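# Move the top stock card onto the waste pile

## Task

Lift the uppermost card from the face-down stock and place it on the neighbouring waste pile in the row closest to the robot, so that it sits only on that pile. All other cards must stay where they were, and no stack may end up with anything extra on it. The cards are stiff plywood tiles.

## Robot and tools

Robot: two arms. left_arm ends in a left hand, right_arm in a right hand. In the scene frame the origin is at table-top height, midway between the nominal bases; +z is up, +x reaches out over the table, and left_arm sits on the +y side. These names do not match image sides. Calibrated bases: left_arm at (+0.048, +0.371, +0.045) m, right_arm at (-0.027, -0.291, +0.014) m, both turned only slightly about z. A post stands behind the arms and a camera stand sits between them; do not strike either.

Frames: every hand pose, velocity and target in results is given in that arm's own base frame. Pose offsets also run along that arm's base axes, and rotations pivot about its Hand target position. The hand point is 0.15 m out from the wrist face along the fingers and 0.05 m in front of the palm. Its +z runs along straight fingers, +y comes out of the palm, and +x goes across the palm away from the thumb on the right hand (toward the thumb on the left hand). Straight fingers extend 0.06 to 0.07 m past the point along +z, lying 0.06 m behind it along -y. A wrist bracket on the little-finger side can collide with things.

Row layout (shared by execute_actions and move): one flat list of 28 numbers, each in [-1, 1], always covering both arms. Order: left dx, dy, dz, rx, ry, rz; left little, ring, middle, index, thumb_bend, thumb_turn, force_limit, speed; then the same fourteen for the right arm. The six pose numbers are an offset, not a pose, measured from that arm's Hand target at the start of the action or move; 1.0 equals 0.6 m for dx/dy/dz and 180 degrees for the rotation vector rx/ry/rz. Every row inside one action counts from that same start, so sending an offset twice moves the arm twice. Six zeros means ask nothing new of that arm. Finger numbers are targets: -1 straight/open, +1 curled/closed; thumb_turn -1 puts the thumb beside the palm, +1 opposite the fingers. force_limit runs from roughly 0 N at -1 to 10 N at +1 (15 N for the two thumb motors). speed rises from near zero at -1 to full at +0.48 and above; use -0.94 or lower for a gentle close. No hand number means unchanged: to keep a hand as it is, resend the eight numbers of its last executed row; if none has run yet, send its hand_measured six values plus hand_force_limit and hand_speed. With the thumb fully in front, the hand can enclose an object about 0.035 to 0.065 m thick; thumb tip against index pad can pinch thinner or lighter items.

Tools:
- execute_actions(actions, cameras): actions is a list of actions; each action is up to 15 rows, one per 1/30 s step, a short table repeating its final row. Images return only if actions is empty or cameras requests them.
- move(target, speed, blend, blocking, cameras): target is one 28-number row or a list of up to 15 rows, all offsets from the same starting Hand targets. speed in m/s, 0.002 to 4.3, default 0.25 (turns limited to twice that in rad/s); blend in metres rounds corners, 0 stops at each. The whole move is capped at 10 s and does not avoid obstacles. blocking=false returns after about 0.5 s while it continues.
- wait(seconds): 0 to 3600, sends nothing new.
- stop(): brakes a running move.
- zoom_image(camera, region): camera is cam_high, cam_left_wrist or cam_right_wrist; region [x0, y0, x1, y1] in pixels, at most 504 by 504. All cameras are 672x504.
- show_instructions(): shows the reference pages.
- finished_scene(scene=1): ends the scene permanently.

Results: end_effector_position (m) and end_effector_quat_wxyz per arm, Hand target (the last commanded pose after clipping, which the next offsets start from), joint positions, velocities and torques, motor temperatures, and for each hand hand_measured, hand_stopped_by (moving, target, force, stalled, fault), hand_load_n (positive when pushed open; a lost grip shows as load near 0), hand_force_limit and hand_speed, all in motor order. A move adds a move: line such as done, off_target, moving, held or fault, plus limits=paced (pose clipped) or limits=held (steps withheld).

Behaviour to expect: arms are loose and sag, often resting 1 to 3 cm (up to 5 cm) below the command without touching anything. Orientation commands are clipped to 40 degrees from the measured orientation each step. If the hand stays short, send the remaining distance as a new offset. An arm blocked by something keeps pushing until commanded back past its hand point.

Avoid: dropping cards even a few millimetres, releasing a moving card, fast or hard contact with the table, stacks or fixed parts, letting anything leave the table, bringing the two hands or arms together, and overloading fingers. Holding loads or stretching out heats motors; at 85 °C a MOTOR HOT warning appears and at 100 °C that arm goes limp for 30 to 60 s. Loose objects may occasionally be nudged by outside pushes.

Each tool is called after "Call:" by a JSON object that holds its "name" and its "arguments".

Reference images:

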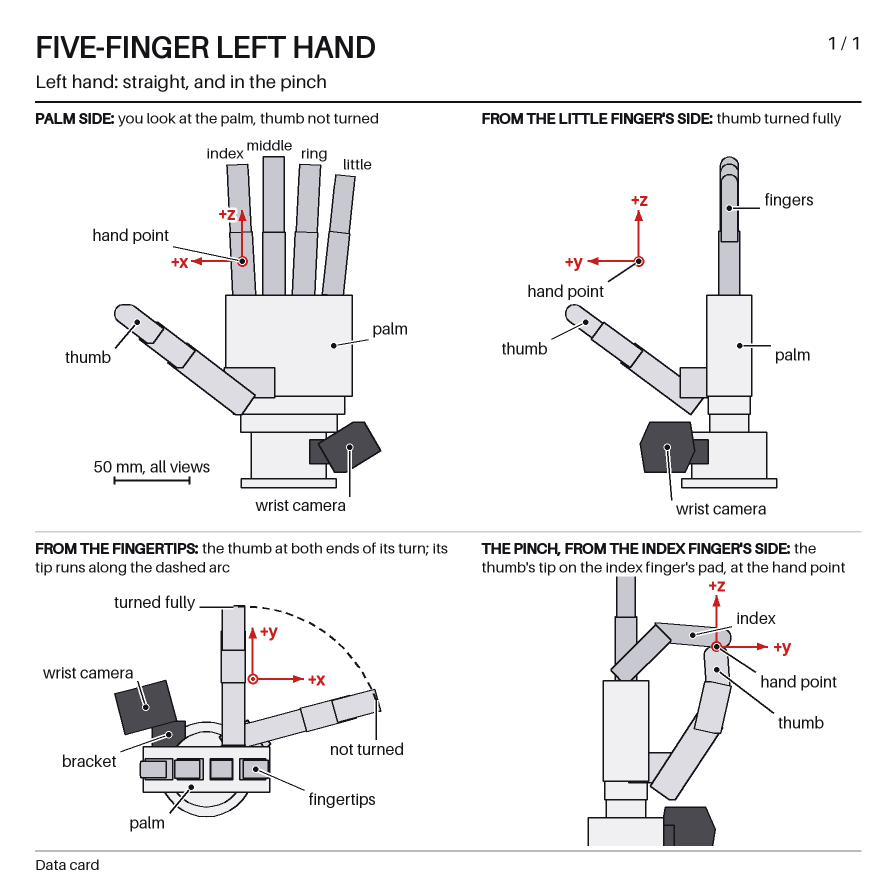

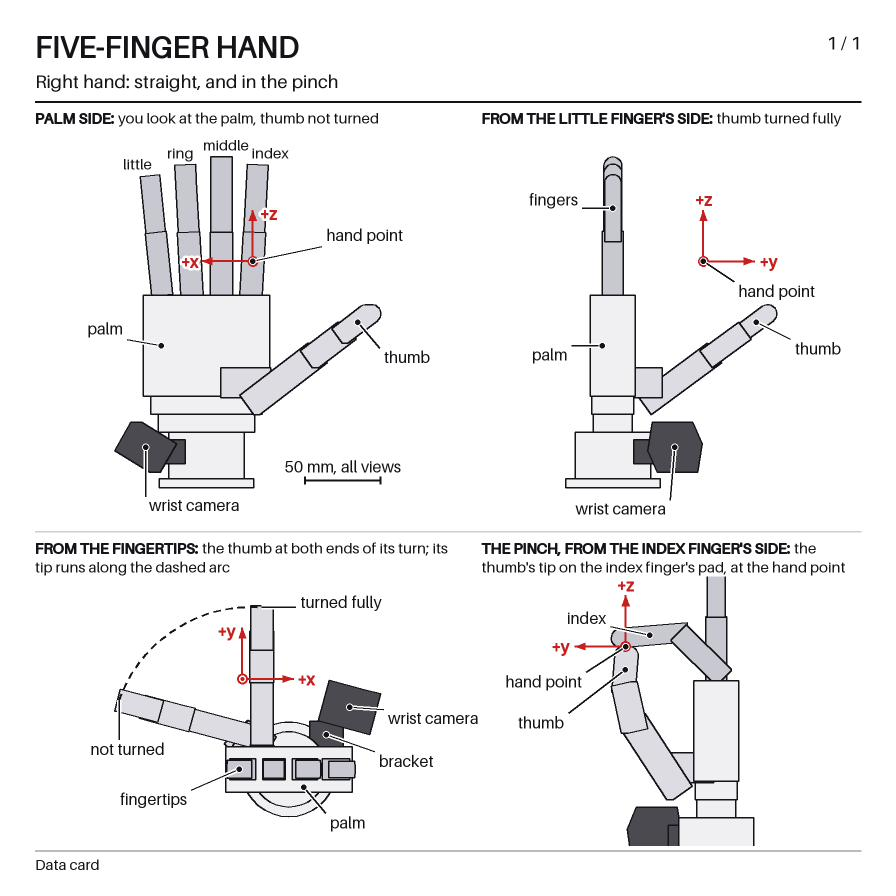

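## Session

Call:
{"name": "execute_actions", "arguments": {"actions": []}}

Scene clock: 0.00 s.
left_arm: end_effector_position=(+0.0552, -0.5046, +0.1316) hand_measured=(-1.000, -1.000, -1.000, -1.000, -1.000, -1.000) hand_load_n=(+0.0, +0.0, +0.0, +0.0, +0.0, +0.0) hand_stopped_by=(target, target, target, target, target, target) hand_force_limit=0.00 hand_speed=-0.80 end_effector_quat_wxyz=(-0.267, +0.410, +0.675, -0.553) | right_arm: end_effector_position=(+0.3571, -0.2316, +0.2963) hand_measured=(-1.000, -1.000, -1.000, -1.000, -1.000, -1.000) hand_load_n=(+0.0, +0.0, +0.0, +0.0, +0.0, +0.0) hand_stopped_by=(target, target, target, target, target, target) hand_force_limit=0.00 hand_speed=-0.80 end_effector_quat_wxyz=(+0.148, -0.208, +0.967, -0.015)
Joint positions: left_arm=[-1.11 1.658 1.125 -0.617 1.297 1.231] | right_arm=[-0.797 1.421 1.516 -1.479 -0.234 0.372]
Joint velocities: within noise
Joint torques (N m): no reading
Motor temperatures (°C): left_arm=[25 24 21 27 27 26] | right_arm=[32 30 29 28 29 27]
Heat: left arm: hottest wrist pitch 27 °C; right arm: hottest waist 32 °C.
Hand target: left_arm +0.0621, -0.5130, +0.1438; -0.256, +0.415, +0.668, -0.562 | right_arm +0.3640, -0.2336, +0.3073; +0.159, -0.209, +0.964, -0.027

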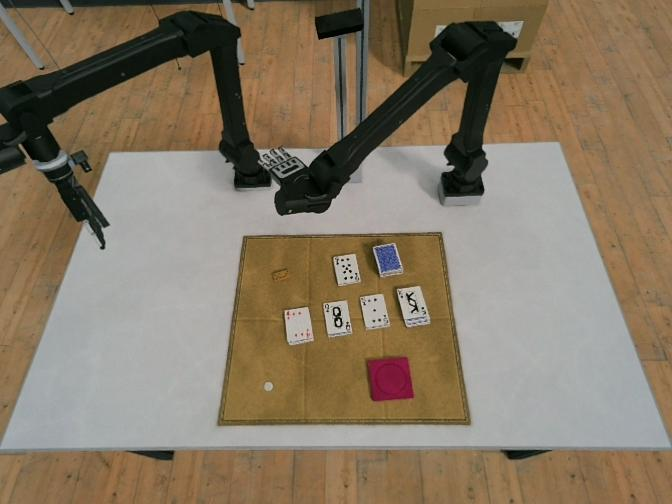

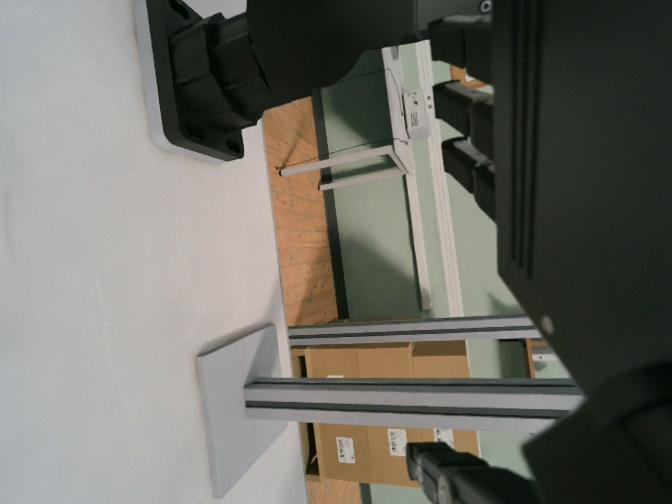

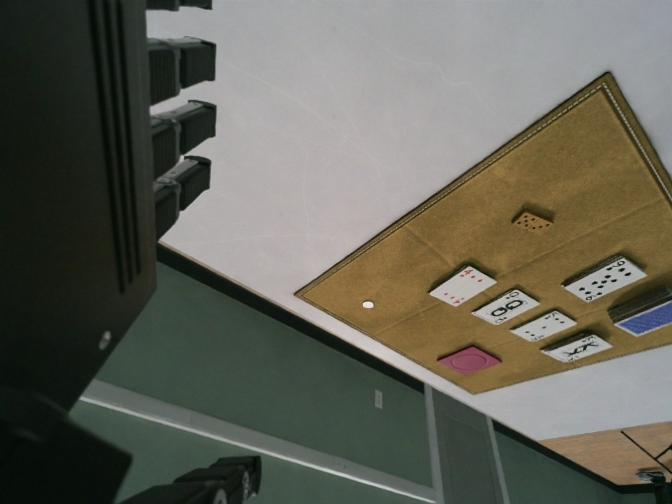

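Call:
{"name": "zoom_image", "arguments": {"camera": "cam_high", "region": [310, 225, 450, 345]}}

Call:
{"name": "zoom_image", "arguments": {"camera": "cam_high", "region": [220, 225, 480, 430]}}

Call:
{"name": "zoom_image", "arguments": {"camera": "cam_right_wrist", "region": [420, 180, 672, 400]}}

Scaled by 3.600 from the camera's image (finer frame: 960x720).

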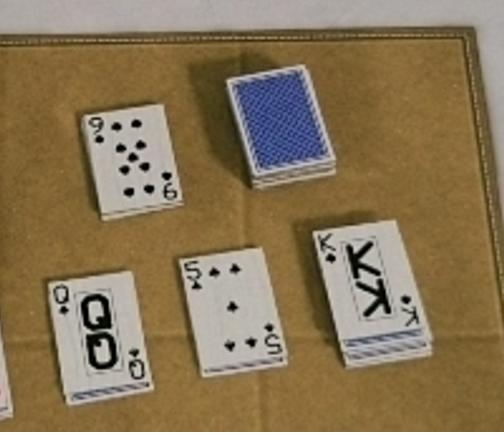

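Scaled by 1.938 from the camera's image (finer frame: 960x720).

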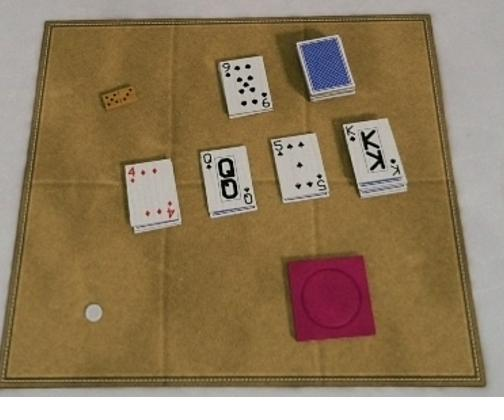

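Scaled by 2.000 from the camera's image (finer frame: 960x720).

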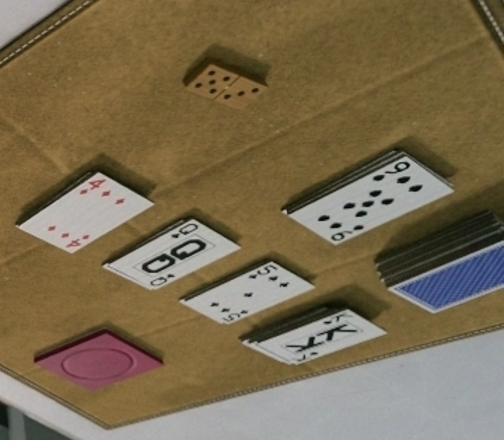

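Call:
{"name": "move", "arguments": {"target": [0.272,0.427,0.10,0.145,-0.034,0.326,-1,-1,-1,-1,-1,-1,0,-0.8, 0,0,0,0,0,0,-1,-1,-1,-1,-1,-1,0,-0.8], "speed": 0.2, "cameras": ["all"]}}

Scene clock: 139.07 s.
left_arm: end_effector_position=(+0.2215, -0.2533, +0.1881) hand_measured=(-1.000, -1.000, -1.000, -1.000, -1.000, -1.000) hand_load_n=(+0.0, +0.0, +0.0, +0.0, +0.0, +0.0) hand_stopped_by=(target, target, target, target, target, target) hand_force_limit=0.00 hand_speed=-0.80 end_effector_quat_wxyz=(-0.009, +0.000, +0.905, -0.426) | right_arm: end_effector_position=(+0.3571, -0.2316, +0.2963) hand_measured=(-1.000, -1.000, -1.000, -1.000, -1.000, -1.000) hand_load_n=(+0.0, +0.0, +0.0, +0.0, +0.0, +0.0) hand_stopped_by=(target, target, target, target, target, target) hand_force_limit=0.00 hand_speed=-0.80 end_effector_quat_wxyz=(+0.148, -0.208, +0.967, -0.015)
Joint positions: left_arm=[-0.506 1.016 0.843 -0.884 0.75 0.858] | right_arm=[-0.797 1.421 1.516 -1.479 -0.234 0.372]
Joint torques (N m): left_arm=[0.09 -4.89 9.48 0.49 0.51 -0.06] | right_arm=[0.32 -9.17 8.29 1.02 -0.14 -0.13]
Motor temperatures (°C): left_arm=[25 26 28 26 28 25] | right_arm=[31 31 37 28 29 26]
Heat: left arm: hottest elbow 28 °C; right arm: hottest elbow 37 °C.
Hand target: left_arm +0.2253, -0.2568, +0.2038; +0.001, +0.000, +0.901, -0.434 | right_arm +0.3640, -0.2336, +0.3073; +0.159, -0.209, +0.964, -0.027
Off the commanded pose: left_arm 0.017 m, 2 deg | right_arm 0.013 m, 2 deg.
move: off_target (left_arm)

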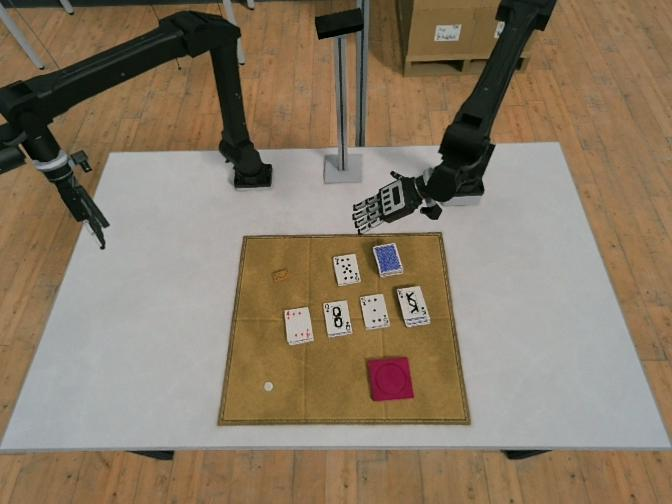

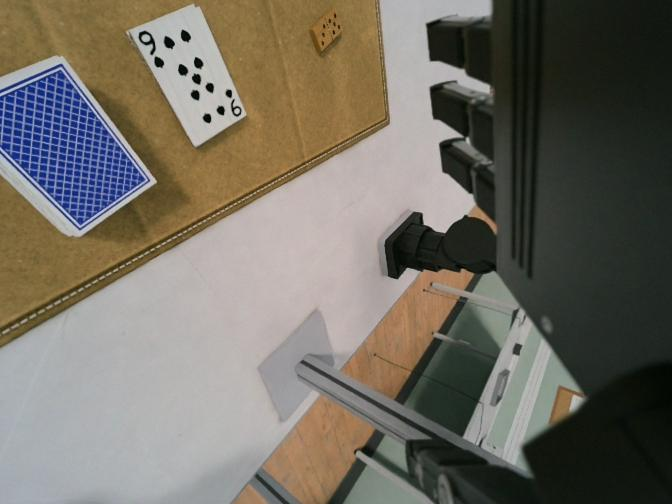

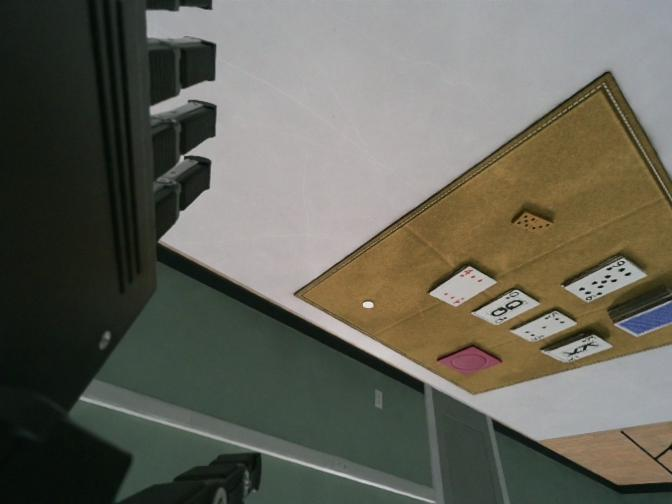

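Call:
{"name": "move", "arguments": {"target": [0,0,0,0,0,0,1,1,-0.2,-0.2,-1,1,-0.6,-0.3, 0,0,0,0,0,0,-1,-1,-1,-1,-1,-1,0,-0.8], "cameras": ["all"]}}

Scene clock: 165.93 s.
left_arm: end_effector_position=(+0.2213, -0.2533, +0.1882) hand_measured=(+1.000, +1.000, -0.200, -0.200, -1.000, +1.000) hand_load_n=(+0.0, +0.0, +0.0, +0.0, +0.0, +0.0) hand_stopped_by=(target, target, target, target, target, target) hand_force_limit=-0.60 hand_speed=-0.30 end_effector_quat_wxyz=(-0.010, -0.002, +0.905, -0.426) | right_arm: end_effector_position=(+0.3571, -0.2316, +0.2963) hand_measured=(-1.000, -1.000, -1.000, -1.000, -1.000, -1.000) hand_load_n=(+0.0, +0.0, +0.0, -0.5, +0.0, +0.0) hand_stopped_by=(target, target, target, target, target, target) hand_force_limit=0.00 hand_speed=-0.80 end_effector_quat_wxyz=(+0.148, -0.208, +0.967, -0.015)
Joint positions: left_arm=[-0.506 1.016 0.843 -0.884 0.75 0.855] | right_arm=[-0.797 1.421 1.516 -1.479 -0.234 0.372]
Joint torques (N m): left_arm=[0.09 -4.89 9.47 0.49 0.48 -0.04] | right_arm=[-0.03 -8.76 8.36 1.03 -0.16 -0.13]
Heat: left arm: hottest elbow 29 °C; right arm: hottest elbow 37 °C.
Hand target: left_arm +0.2253, -0.2568, +0.2038; +0.001, +0.000, +0.901, -0.434 | right_arm +0.3640, -0.2336, +0.3073; +0.159, -0.209, +0.964, -0.027
Off the commanded pose: left_arm 0.017 m, 2 deg | right_arm 0.013 m, 2 deg.
move: done

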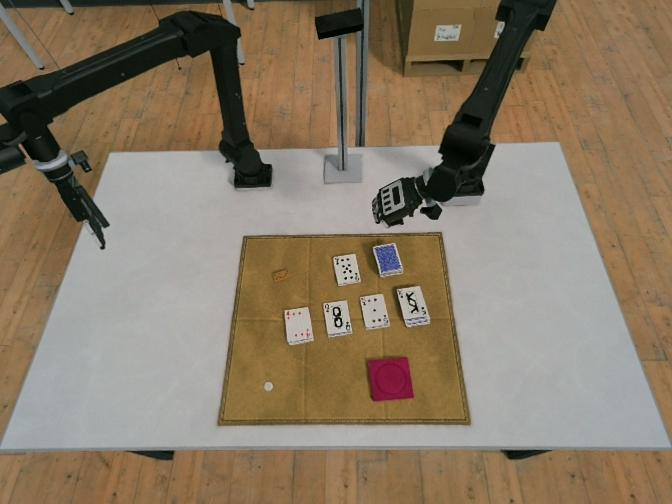

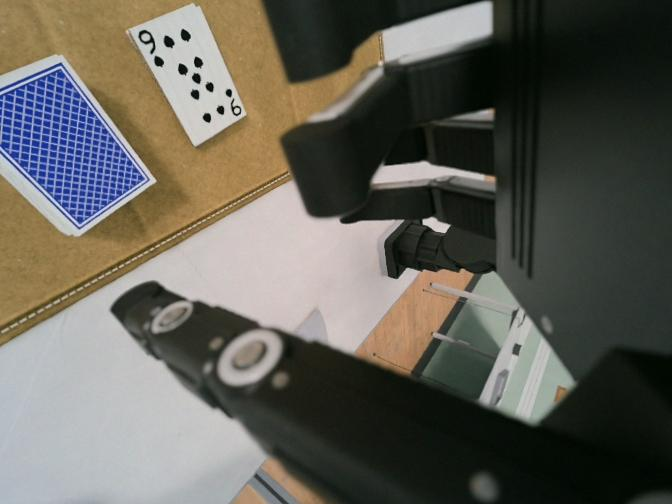

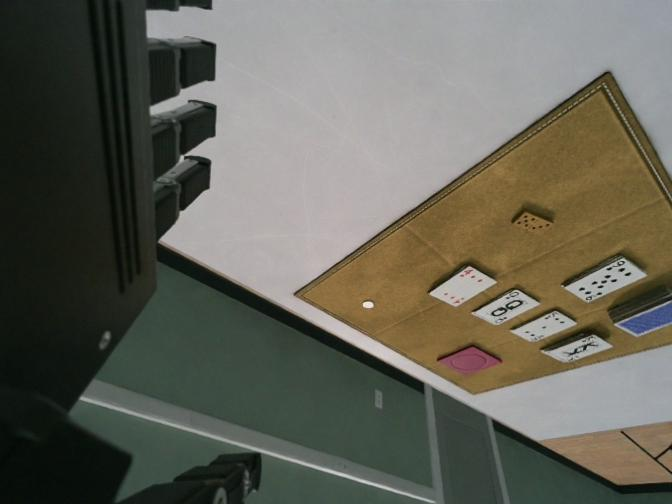

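Call:
{"name": "move", "arguments": {"target": [0,0,0,0,0,0,-1,-1,-0.2,-0.2,-1,1,-0.6,-0.3, 0,0,0,0,0,0,-1,-1,-1,-1,-1,-1,0,-0.8], "cameras": ["cam_left_wrist"]}}

Call:
{"name": "zoom_image", "arguments": {"camera": "cam_left_wrist", "region": [0, 0, 504, 378]}}

Scene clock: 181.40 s.
left_arm: end_effector_position=(+0.2208, -0.2535, +0.1884) hand_measured=(-1.000, -1.000, -0.200, -0.200, -1.000, +1.000) hand_load_n=(+0.0, +0.0, +0.0, +0.0, +0.0, +0.0) hand_stopped_by=(target, target, target, target, target, target) hand_force_limit=-0.60 hand_speed=-0.30 end_effector_quat_wxyz=(-0.012, -0.006, +0.905, -0.426) | right_arm: end_effector_position=(+0.3571, -0.2316, +0.2963) hand_measured=(-1.000, -1.000, -1.000, -1.000, -1.000, -1.000) hand_load_n=(+0.0, +0.0, +0.0, +0.0, +0.0, +0.0) hand_stopped_by=(target, target, target, target, target, target) hand_force_limit=0.00 hand_speed=-0.80 end_effector_quat_wxyz=(+0.148, -0.208, +0.967, -0.015)
Joint positions: left_arm=[-0.506 1.016 0.843 -0.884 0.75 0.846] | right_arm=[-0.797 1.421 1.516 -1.479 -0.234 0.372]
Joint torques (N m): left_arm=[0.09 -4.89 9.48 0.5 0.49 -0.04] | right_arm=[-0.03 -8.88 8.36 0.9 -0.16 -0.12]
Heat: left arm: hottest elbow 30 °C; right arm: hottest elbow 37 °C.
Hand target: left_arm +0.2253, -0.2568, +0.2038; +0.001, +0.000, +0.901, -0.434 | right_arm +0.3640, -0.2336, +0.3073; +0.159, -0.209, +0.964, -0.027
Off the commanded pose: left_arm 0.016 m, 2 deg | right_arm 0.013 m, 2 deg.
move: done

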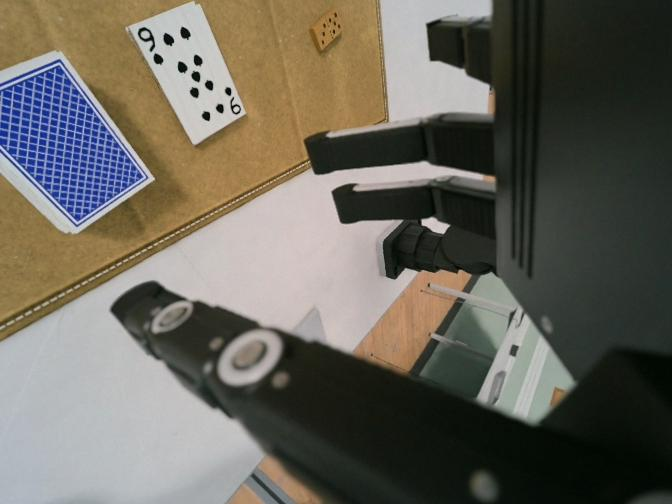

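Scaled by 1.000.

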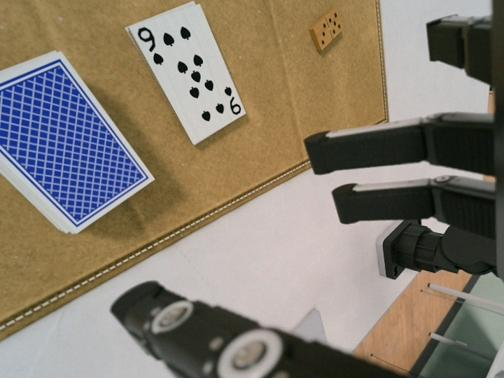

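Call:
{"name": "zoom_image", "arguments": {"camera": "cam_left_wrist", "region": [0, 30, 252, 250]}}

Call:
{"name": "move", "arguments": {"target": [0,0,0,0,0,0,-1,-1,-0.2,-0.2,-1,1,-0.6,-0.3, 0,0,0,0,0,0,-1,-1,-1,-1,-1,-1,0,-0.8], "cameras": ["all"]}}

Call:
{"name": "zoom_image", "arguments": {"camera": "cam_right_wrist", "region": [552, 240, 672, 360]}}

Call:
{"name": "zoom_image", "arguments": {"camera": "cam_high", "region": [325, 230, 415, 300]}}

Scaled by 2.000 from the camera's image (finer frame: 960x720).

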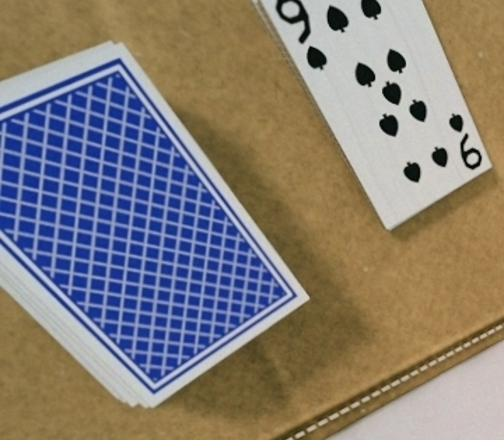

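Scene clock: 229.10 s.
left_arm: end_effector_position=(+0.2208, -0.2535, +0.1884) hand_measured=(-1.000, -1.000, -0.200, -0.200, -1.000, +1.000) hand_load_n=(+0.0, +0.0, +0.0, +0.0, +0.0, +0.0) hand_stopped_by=(target, target, target, target, target, target) hand_force_limit=-0.60 hand_speed=-0.30 end_effector_quat_wxyz=(-0.012, -0.006, +0.905, -0.426) | right_arm: end_effector_position=(+0.3571, -0.2316, +0.2963) hand_measured=(-1.000, -1.000, -1.000, -1.000, -1.000, -1.000) hand_load_n=(+0.0, +0.0, +0.0, +0.0, +0.0, +0.0) hand_stopped_by=(target, target, target, target, target, target) hand_force_limit=0.00 hand_speed=-0.80 end_effector_quat_wxyz=(+0.148, -0.208, +0.967, -0.015)
Joint positions: left_arm=[-0.506 1.016 0.843 -0.884 0.75 0.846] | right_arm=[-0.797 1.421 1.516 -1.479 -0.234 0.372]
Joint torques (N m): left_arm=[0.09 -4.89 9.47 0.5 0.49 -0.04] | right_arm=[0.21 -8.41 8.34 1.17 -0.17 -0.14]
Heat: left arm: hottest elbow 31 °C; right arm: hottest elbow 37 °C.
Hand target: left_arm +0.2253, -0.2568, +0.2038; +0.001, +0.000, +0.901, -0.434 | right_arm +0.3640, -0.2336, +0.3073; +0.159, -0.209, +0.964, -0.027
Off the commanded pose: left_arm 0.016 m, 2 deg | right_arm 0.013 m, 2 deg.
move: done

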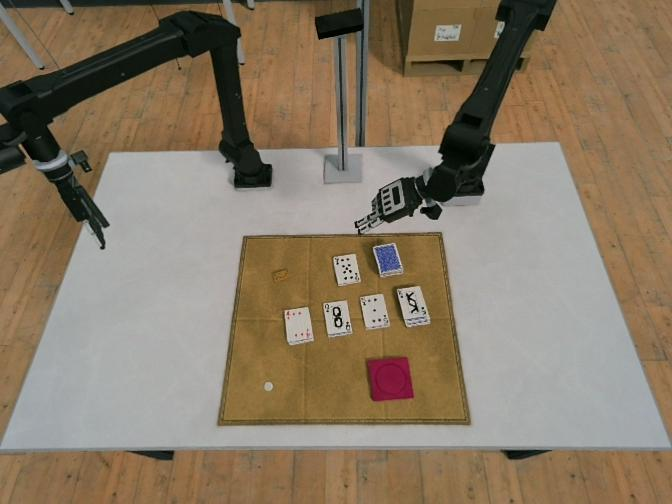

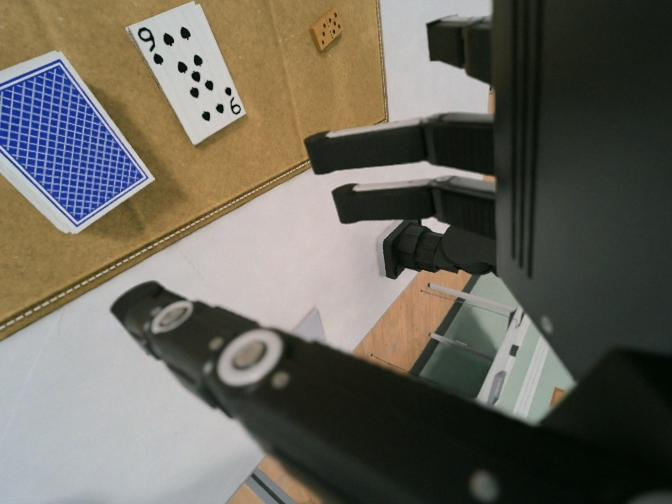

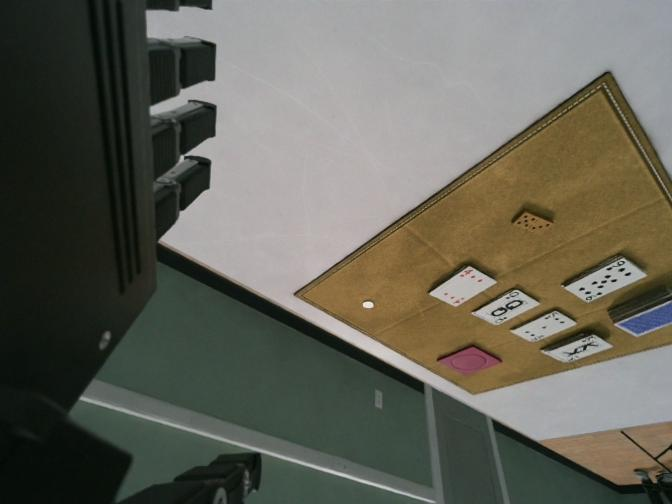

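Scaled by 4.200 from the camera's image (finer frame: 960x720).

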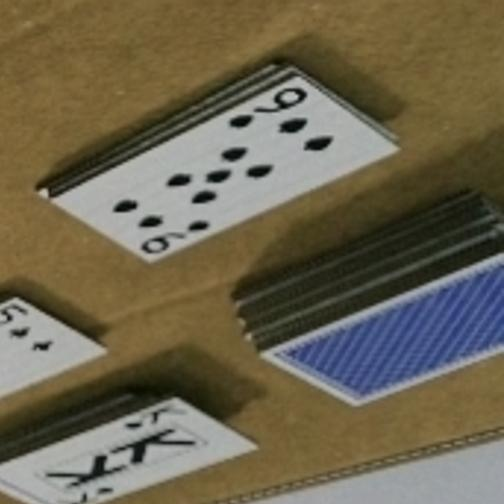

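Scaled by 5.600 from the camera's image (finer frame: 960x720).

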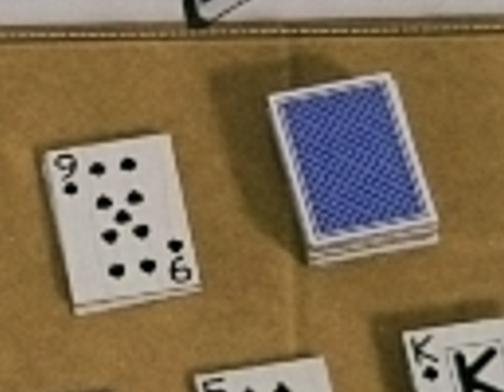

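Call:
{"name": "move", "arguments": {"target": [0,0,-0.2,0,0,0.05,-1,-1,0,0,-1,-1,-0.6,-0.3, 0,0,0,0,0,0,-1,-1,-1,-1,-1,-1,0,-0.8], "cameras": ["all"], "speed": 0.15}}

Scene clock: 254.37 s.
left_arm: end_effector_position=(+0.2210, -0.2474, +0.0749) hand_measured=(-1.000, -1.000, +0.000, +0.000, -1.000, -1.000) hand_load_n=(+0.0, +0.0, +0.0, +0.0, +0.0, +0.0) hand_stopped_by=(target, target, target, target, target, target) hand_force_limit=-0.60 hand_speed=-0.30 end_effector_quat_wxyz=(+0.027, -0.079, +0.903, -0.422) | right_arm: end_effector_position=(+0.3571, -0.2316, +0.2963) hand_measured=(-1.000, -1.000, -1.000, -1.000, -1.000, -1.000) hand_load_n=(+0.0, -0.5, +0.0, +0.0, +0.0, +0.0) hand_stopped_by=(target, target, target, target, target, target) hand_force_limit=0.00 hand_speed=-0.80 end_effector_quat_wxyz=(+0.148, -0.208, +0.967, -0.015)
Joint positions: left_arm=[-0.512 1.059 0.542 -0.422 0.649 0.666] | right_arm=[-0.797 1.421 1.516 -1.479 -0.234 0.372]
Joint torques (N m): left_arm=[-1.14 -3.9 7.65 1.91 0.35 -0.06] | right_arm=[0.09 -8.94 8.39 1.1 -0.13 -0.16]
Heat: left arm: hottest elbow 31 °C; right arm: hottest elbow 37 °C.
Hand target: left_arm +0.2253, -0.2568, +0.0838; +0.035, -0.071, +0.898, -0.432 | right_arm +0.3640, -0.2336, +0.3073; +0.159, -0.209, +0.964, -0.027
Off the commanded pose: left_arm 0.014 m, 2 deg | right_arm 0.013 m, 2 deg.
move: off_target (left_arm)

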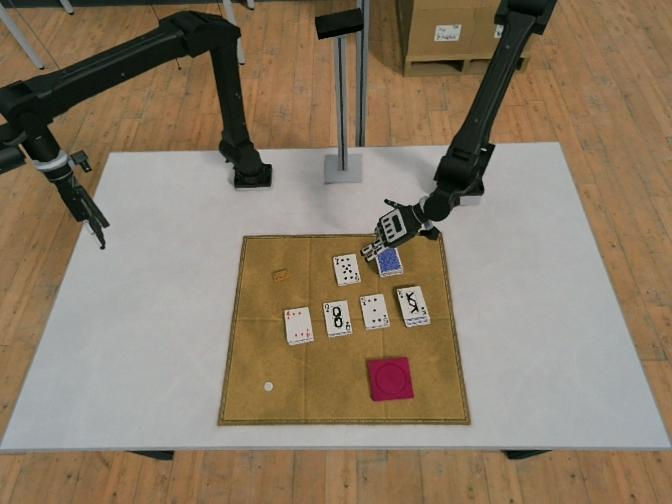

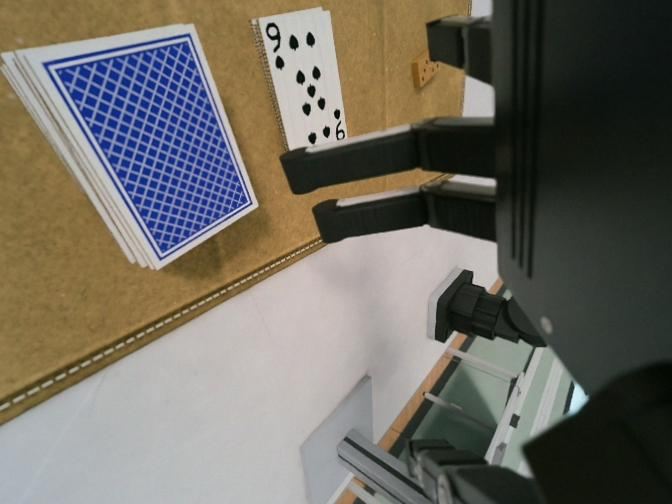

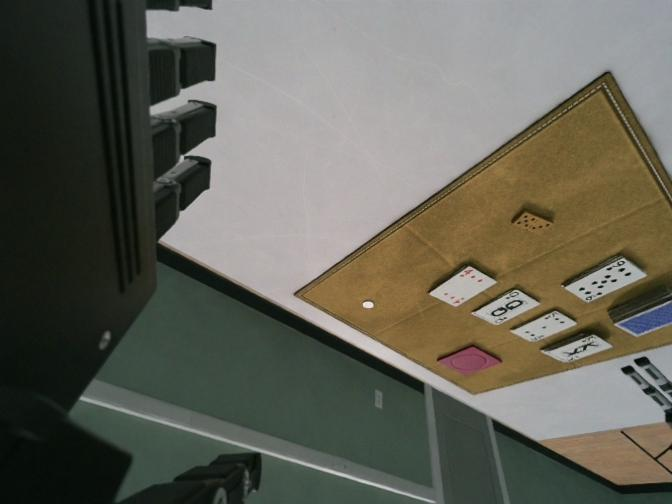

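Call:
{"name": "zoom_image", "arguments": {"camera": "cam_left_wrist", "region": [0, 0, 400, 300]}}

Call:
{"name": "zoom_image", "arguments": {"camera": "cam_high", "region": [325, 190, 445, 300]}}

Scaled by 1.260 from the camera's image (finer frame: 960x720).

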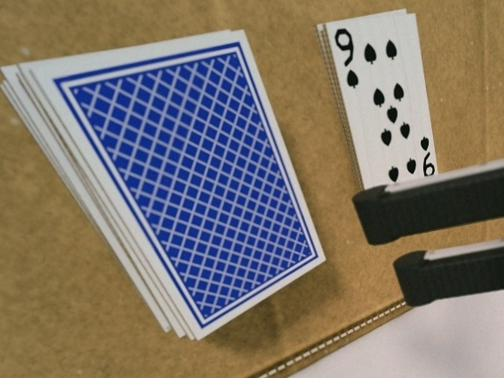

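Scaled by 4.200 from the camera's image (finer frame: 960x720).

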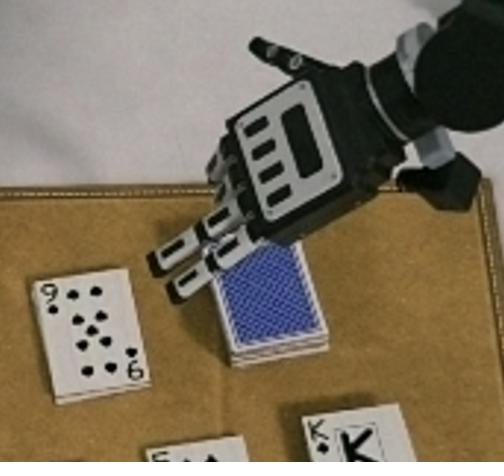

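Call:
{"name": "move", "arguments": {"target": [0.056,0.041,-0.0667,0,0,0,-1,-1,0,0,-1,-1,-0.6,-0.3, 0,0,0,0,0,0,-1,-1,-1,-1,-1,-1,0,-0.8], "cameras": ["all"], "speed": 0.1}}

Call:
{"name": "zoom_image", "arguments": {"camera": "cam_left_wrist", "region": [0, 0, 400, 300]}}

Call:
{"name": "zoom_image", "arguments": {"camera": "cam_high", "region": [325, 190, 445, 300]}}

Scene clock: 283.43 s.
left_arm: end_effector_position=(+0.2500, -0.2287, +0.0377) hand_measured=(-1.000, -1.000, +0.000, +0.000, -1.000, -1.000) hand_load_n=(+0.0, +0.0, +0.0, +0.0, +0.0, +0.0) hand_stopped_by=(target, target, target, target, target, target) hand_force_limit=-0.60 hand_speed=-0.30 end_effector_quat_wxyz=(+0.022, -0.079, +0.903, -0.422) | right_arm: end_effector_position=(+0.3571, -0.2316, +0.2963) hand_measured=(-1.000, -1.000, -1.000, -1.000, -1.000, -1.000) hand_load_n=(+0.0, +0.0, -0.5, +0.0, +0.0, +0.0) hand_stopped_by=(target, target, target, target, target, target) hand_force_limit=0.00 hand_speed=-0.80 end_effector_quat_wxyz=(+0.148, -0.208, +0.967, -0.015)
Joint positions: left_arm=[-0.403 1.214 0.54 -0.345 0.716 0.783] | right_arm=[-0.797 1.421 1.516 -1.479 -0.234 0.372]
Joint torques (N m): left_arm=[0.26 -5.07 6.6 1.73 0.83 0.13] | right_arm=[0.56 -8.59 8.27 1.07 -0.15 -0.14]
Heat: left arm: hottest elbow 30 °C; right arm: hottest elbow 38 °C.
Hand target: left_arm +0.2589, -0.2322, +0.0438; +0.035, -0.071, +0.898, -0.432 | right_arm +0.3640, -0.2336, +0.3073; +0.159, -0.209, +0.964, -0.027
Off the commanded pose: left_arm 0.011 m, 2 deg | right_arm 0.013 m, 2 deg.
move: off_target (left_arm)

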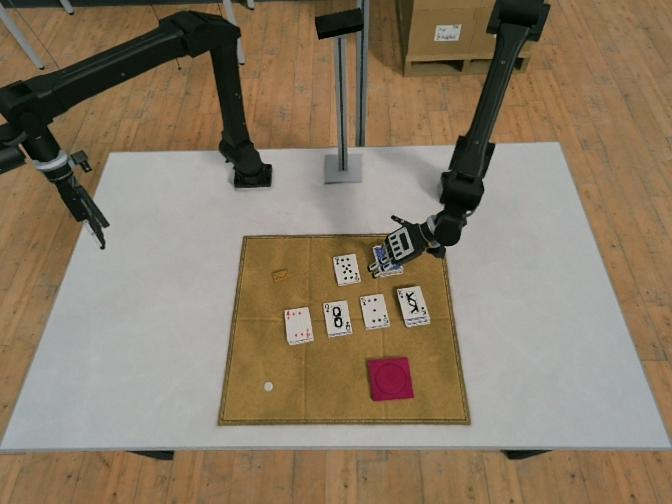

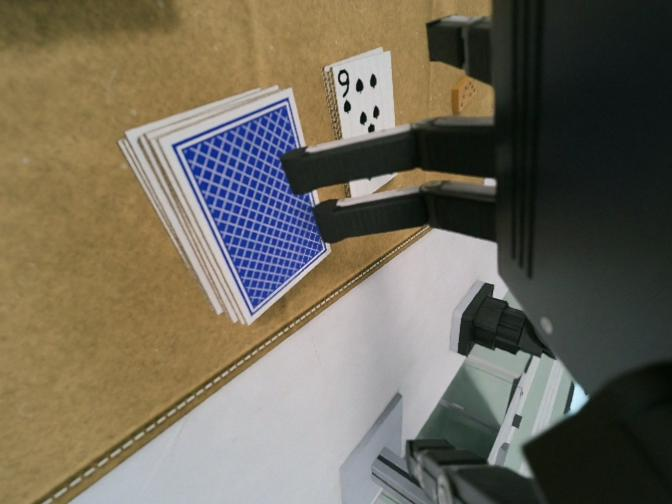

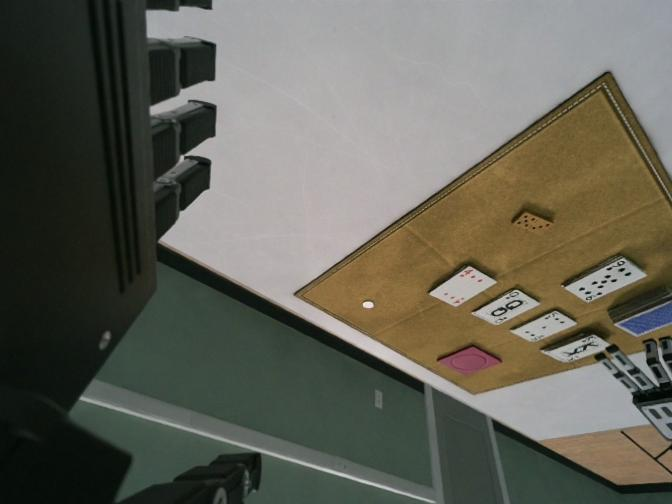

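Scaled by 1.260 from the camera's image (finer frame: 960x720).

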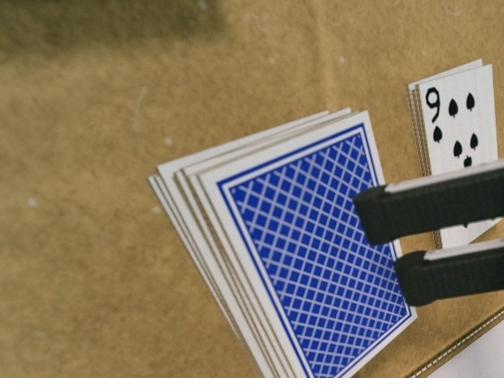

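Scaled by 4.200 from the camera's image (finer frame: 960x720).

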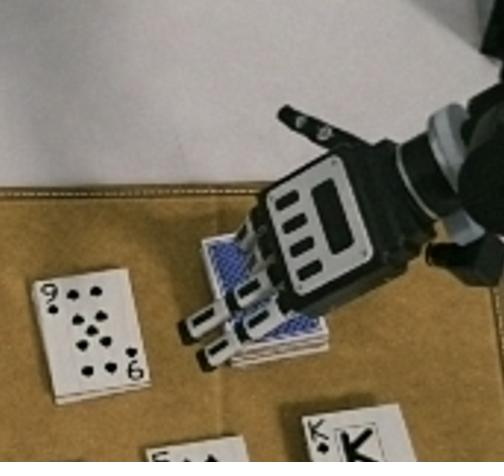

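Call:
{"name": "move", "arguments": {"target": [0.003,0.0345,0.0083,0,0,0,-1,-1,0,0,-1,-1,-0.6,-0.3, 0,0,0,0,0,0,-1,-1,-1,-1,-1,-1,0,-0.8], "cameras": ["all"], "speed": 0.1}}

Call:
{"name": "zoom_image", "arguments": {"camera": "cam_left_wrist", "region": [100, 50, 436, 302]}}

Call:
{"name": "zoom_image", "arguments": {"camera": "cam_right_wrist", "region": [532, 240, 672, 380]}}

Scene clock: 316.30 s.
left_arm: end_effector_position=(+0.2557, -0.2080, +0.0394) hand_measured=(-1.000, -1.000, +0.000, +0.000, -1.000, -1.000) hand_load_n=(+0.0, +0.0, +0.0, +0.0, +0.0, +0.0) hand_stopped_by=(target, target, target, target, target, target) hand_force_limit=-0.60 hand_speed=-0.30 end_effector_quat_wxyz=(+0.027, -0.080, +0.901, -0.425) | right_arm: end_effector_position=(+0.3571, -0.2316, +0.2963) hand_measured=(-1.000, -1.000, -1.000, -1.000, -1.000, -1.000) hand_load_n=(+0.0, +0.0, +0.0, +0.0, -0.5, +0.0) hand_stopped_by=(target, target, target, target, target, target) hand_force_limit=0.00 hand_speed=-0.80 end_effector_quat_wxyz=(+0.148, -0.208, +0.967, -0.015)
Joint positions: left_arm=[-0.328 1.202 0.54 -0.4 0.753 0.861] | right_arm=[-0.797 1.421 1.516 -1.479 -0.234 0.372]
Joint torques (N m): left_arm=[-0.09 -5.77 6.97 0.47 0.87 0.14] | right_arm=[0.44 -8.53 8.32 1.07 -0.18 -0.11]
Heat: left arm: hottest elbow 29 °C; right arm: hottest elbow 38 °C.
Hand target: left_arm +0.2607, -0.2115, +0.0488; +0.035, -0.071, +0.898, -0.432 | right_arm +0.3640, -0.2336, +0.3073; +0.159, -0.209, +0.964, -0.027
Off the commanded pose: left_arm 0.011 m, 2 deg | right_arm 0.013 m, 2 deg.
move: off_target (left_arm)

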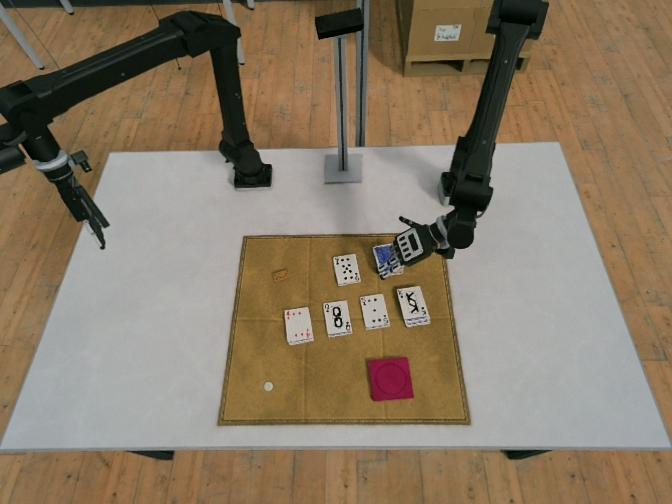

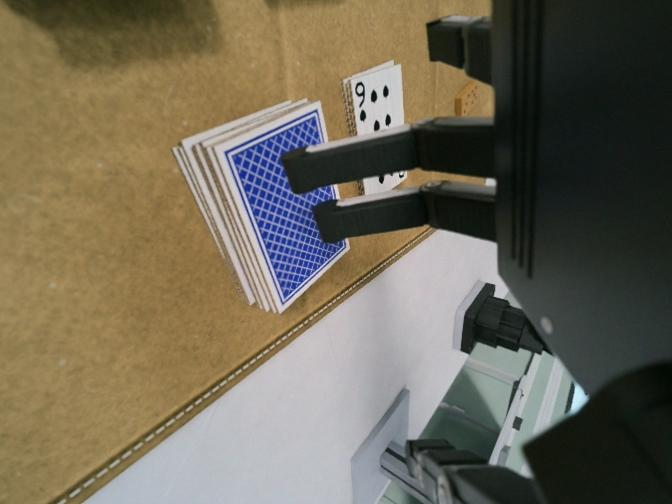

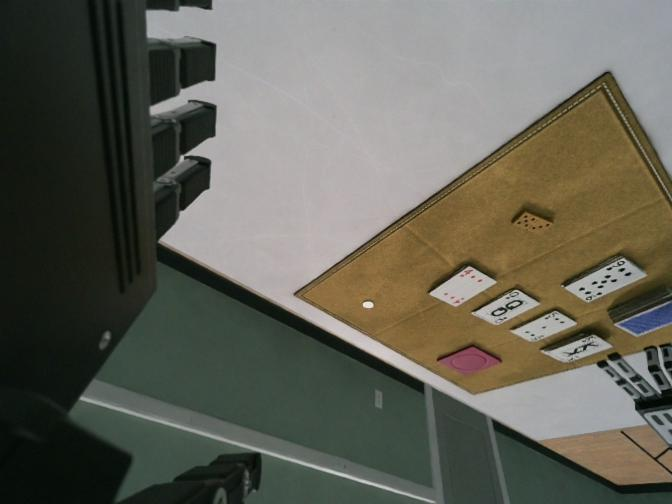

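Scaled by 1.500 from the camera's image (finer frame: 960x720).

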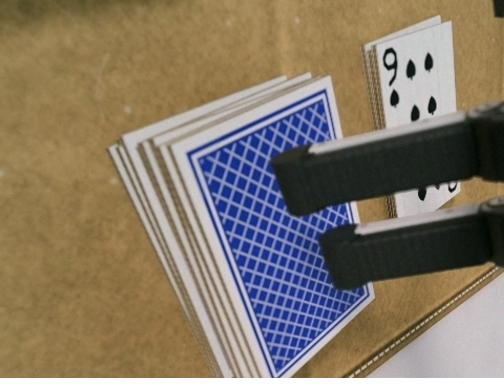

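Scaled by 3.600 from the camera's image (finer frame: 960x720).

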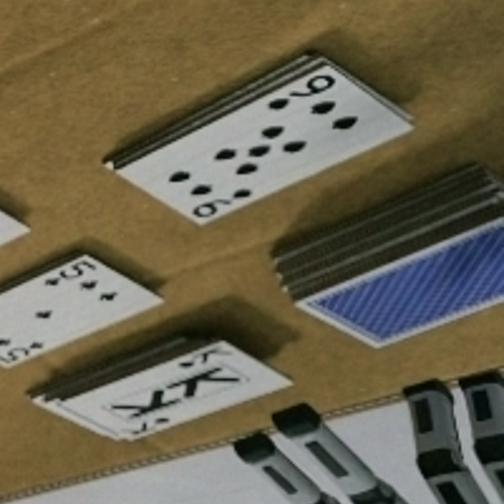

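Call:
{"name": "move", "arguments": {"target": [0,0,-0.0167,0,0,0,-1,-1,0,0,-1,-1,-0.6,-0.3, 0,0,0,0,0,0,-1,-1,-1,-1,-1,-1,0,-0.8], "cameras": ["cam_left_wrist"], "speed": 0.04}}

Scene clock: 333.53 s.
left_arm: end_effector_position=(+0.2543, -0.2075, +0.0352) hand_measured=(-1.000, -1.000, +0.000, +0.000, -1.000, -1.000) hand_load_n=(+0.0, +0.0, +0.0, +0.0, +0.0, -0.5) hand_stopped_by=(target, target, target, target, target, target) hand_force_limit=-0.60 hand_speed=-0.30 end_effector_quat_wxyz=(+0.026, -0.081, +0.901, -0.424) | right_arm: end_effector_position=(+0.3571, -0.2316, +0.2963) hand_measured=(-1.000, -1.000, -1.000, -1.000, -1.000, -1.000) hand_load_n=(+0.0, +0.5, +0.0, +0.0, +0.0, +0.0) hand_stopped_by=(target, target, target, target, target, target) hand_force_limit=0.00 hand_speed=-0.80 end_effector_quat_wxyz=(+0.148, -0.208, +0.967, -0.015)
Joint positions: left_arm=[-0.328 1.21 0.533 -0.388 0.753 0.861] | right_arm=[-0.797 1.421 1.516 -1.479 -0.234 0.372]
Joint torques (N m): left_arm=[-0.03 -4.48 6.42 1.63 0.87 0.13] | right_arm=[0.32 -8.82 8.46 0.92 -0.12 -0.11]
Heat: left arm: hottest elbow 29 °C; right arm: hottest elbow 38 °C.
Hand target: left_arm +0.2607, -0.2115, +0.0388; +0.035, -0.071, +0.898, -0.432 | right_arm +0.3640, -0.2336, +0.3073; +0.159, -0.209, +0.964, -0.027
Off the commanded pose: left_arm 0.008 m, 2 deg | right_arm 0.013 m, 2 deg.
move: done

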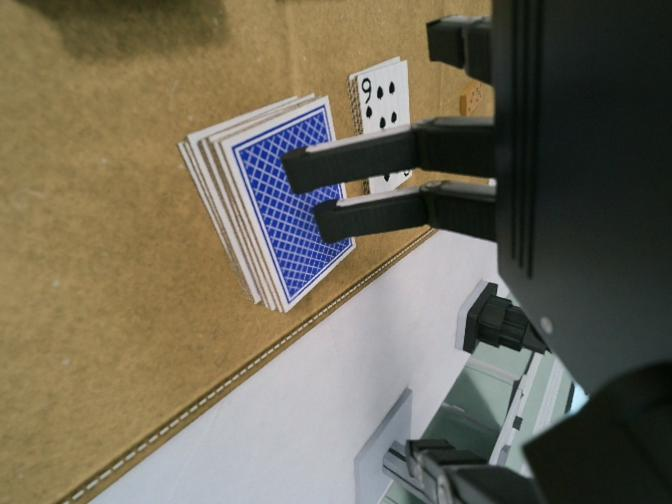

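Call:
{"name": "move", "arguments": {"target": [0,0,-0.0133,0,0,0,-1,-1,0,0,-1,-1,-0.6,-0.3, 0,0,0,0,0,0,-1,-1,-1,-1,-1,-1,0,-0.8], "cameras": ["cam_left_wrist"], "speed": 0.04}}

Scene clock: 342.33 s.
left_arm: end_effector_position=(+0.2538, -0.2074, +0.0266) hand_measured=(-1.000, -1.000, +0.000, +0.000, -1.000, -1.000) hand_load_n=(+0.0, +0.0, +0.0, +0.5, +0.0, -0.5) hand_stopped_by=(target, target, target, target, target, target) hand_force_limit=-0.60 hand_speed=-0.30 end_effector_quat_wxyz=(+0.025, -0.081, +0.902, -0.424) | right_arm: end_effector_position=(+0.3571, -0.2316, +0.2963) hand_measured=(-1.000, -1.000, -1.000, -1.000, -1.000, -1.000) hand_load_n=(+0.0, +0.0, +0.0, +0.0, +0.0, +0.0) hand_stopped_by=(target, target, target, target, target, target) hand_force_limit=0.00 hand_speed=-0.80 end_effector_quat_wxyz=(+0.148, -0.208, +0.967, -0.015)
Joint positions: left_arm=[-0.328 1.231 0.521 -0.356 0.753 0.861] | right_arm=[-0.797 1.421 1.516 -1.479 -0.234 0.372]
Joint torques (N m): left_arm=[-0.03 -4.66 6.31 1.62 0.86 0.13] | right_arm=[-0.03 -8.7 8.46 1.1 -0.17 -0.15]
Heat: left arm: hottest elbow 28 °C; right arm: hottest elbow 38 °C.
Hand target: left_arm +0.2607, -0.2115, +0.0308; +0.035, -0.071, +0.898, -0.432 | right_arm +0.3640, -0.2336, +0.3073; +0.159, -0.209, +0.964, -0.027
Off the commanded pose: left_arm 0.009 m, 2 deg | right_arm 0.013 m, 2 deg.
move: done

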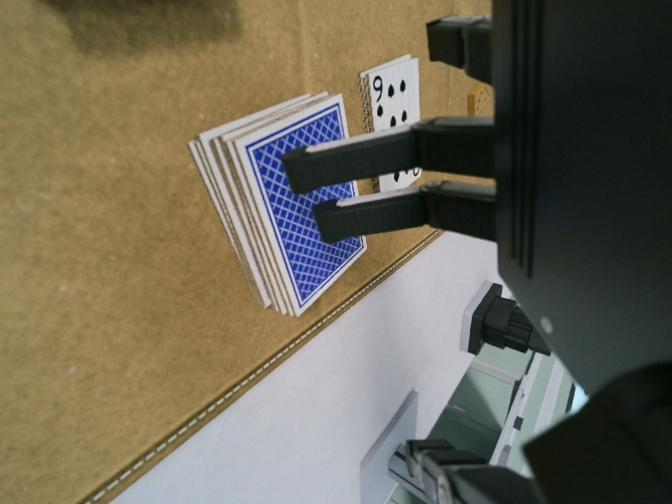

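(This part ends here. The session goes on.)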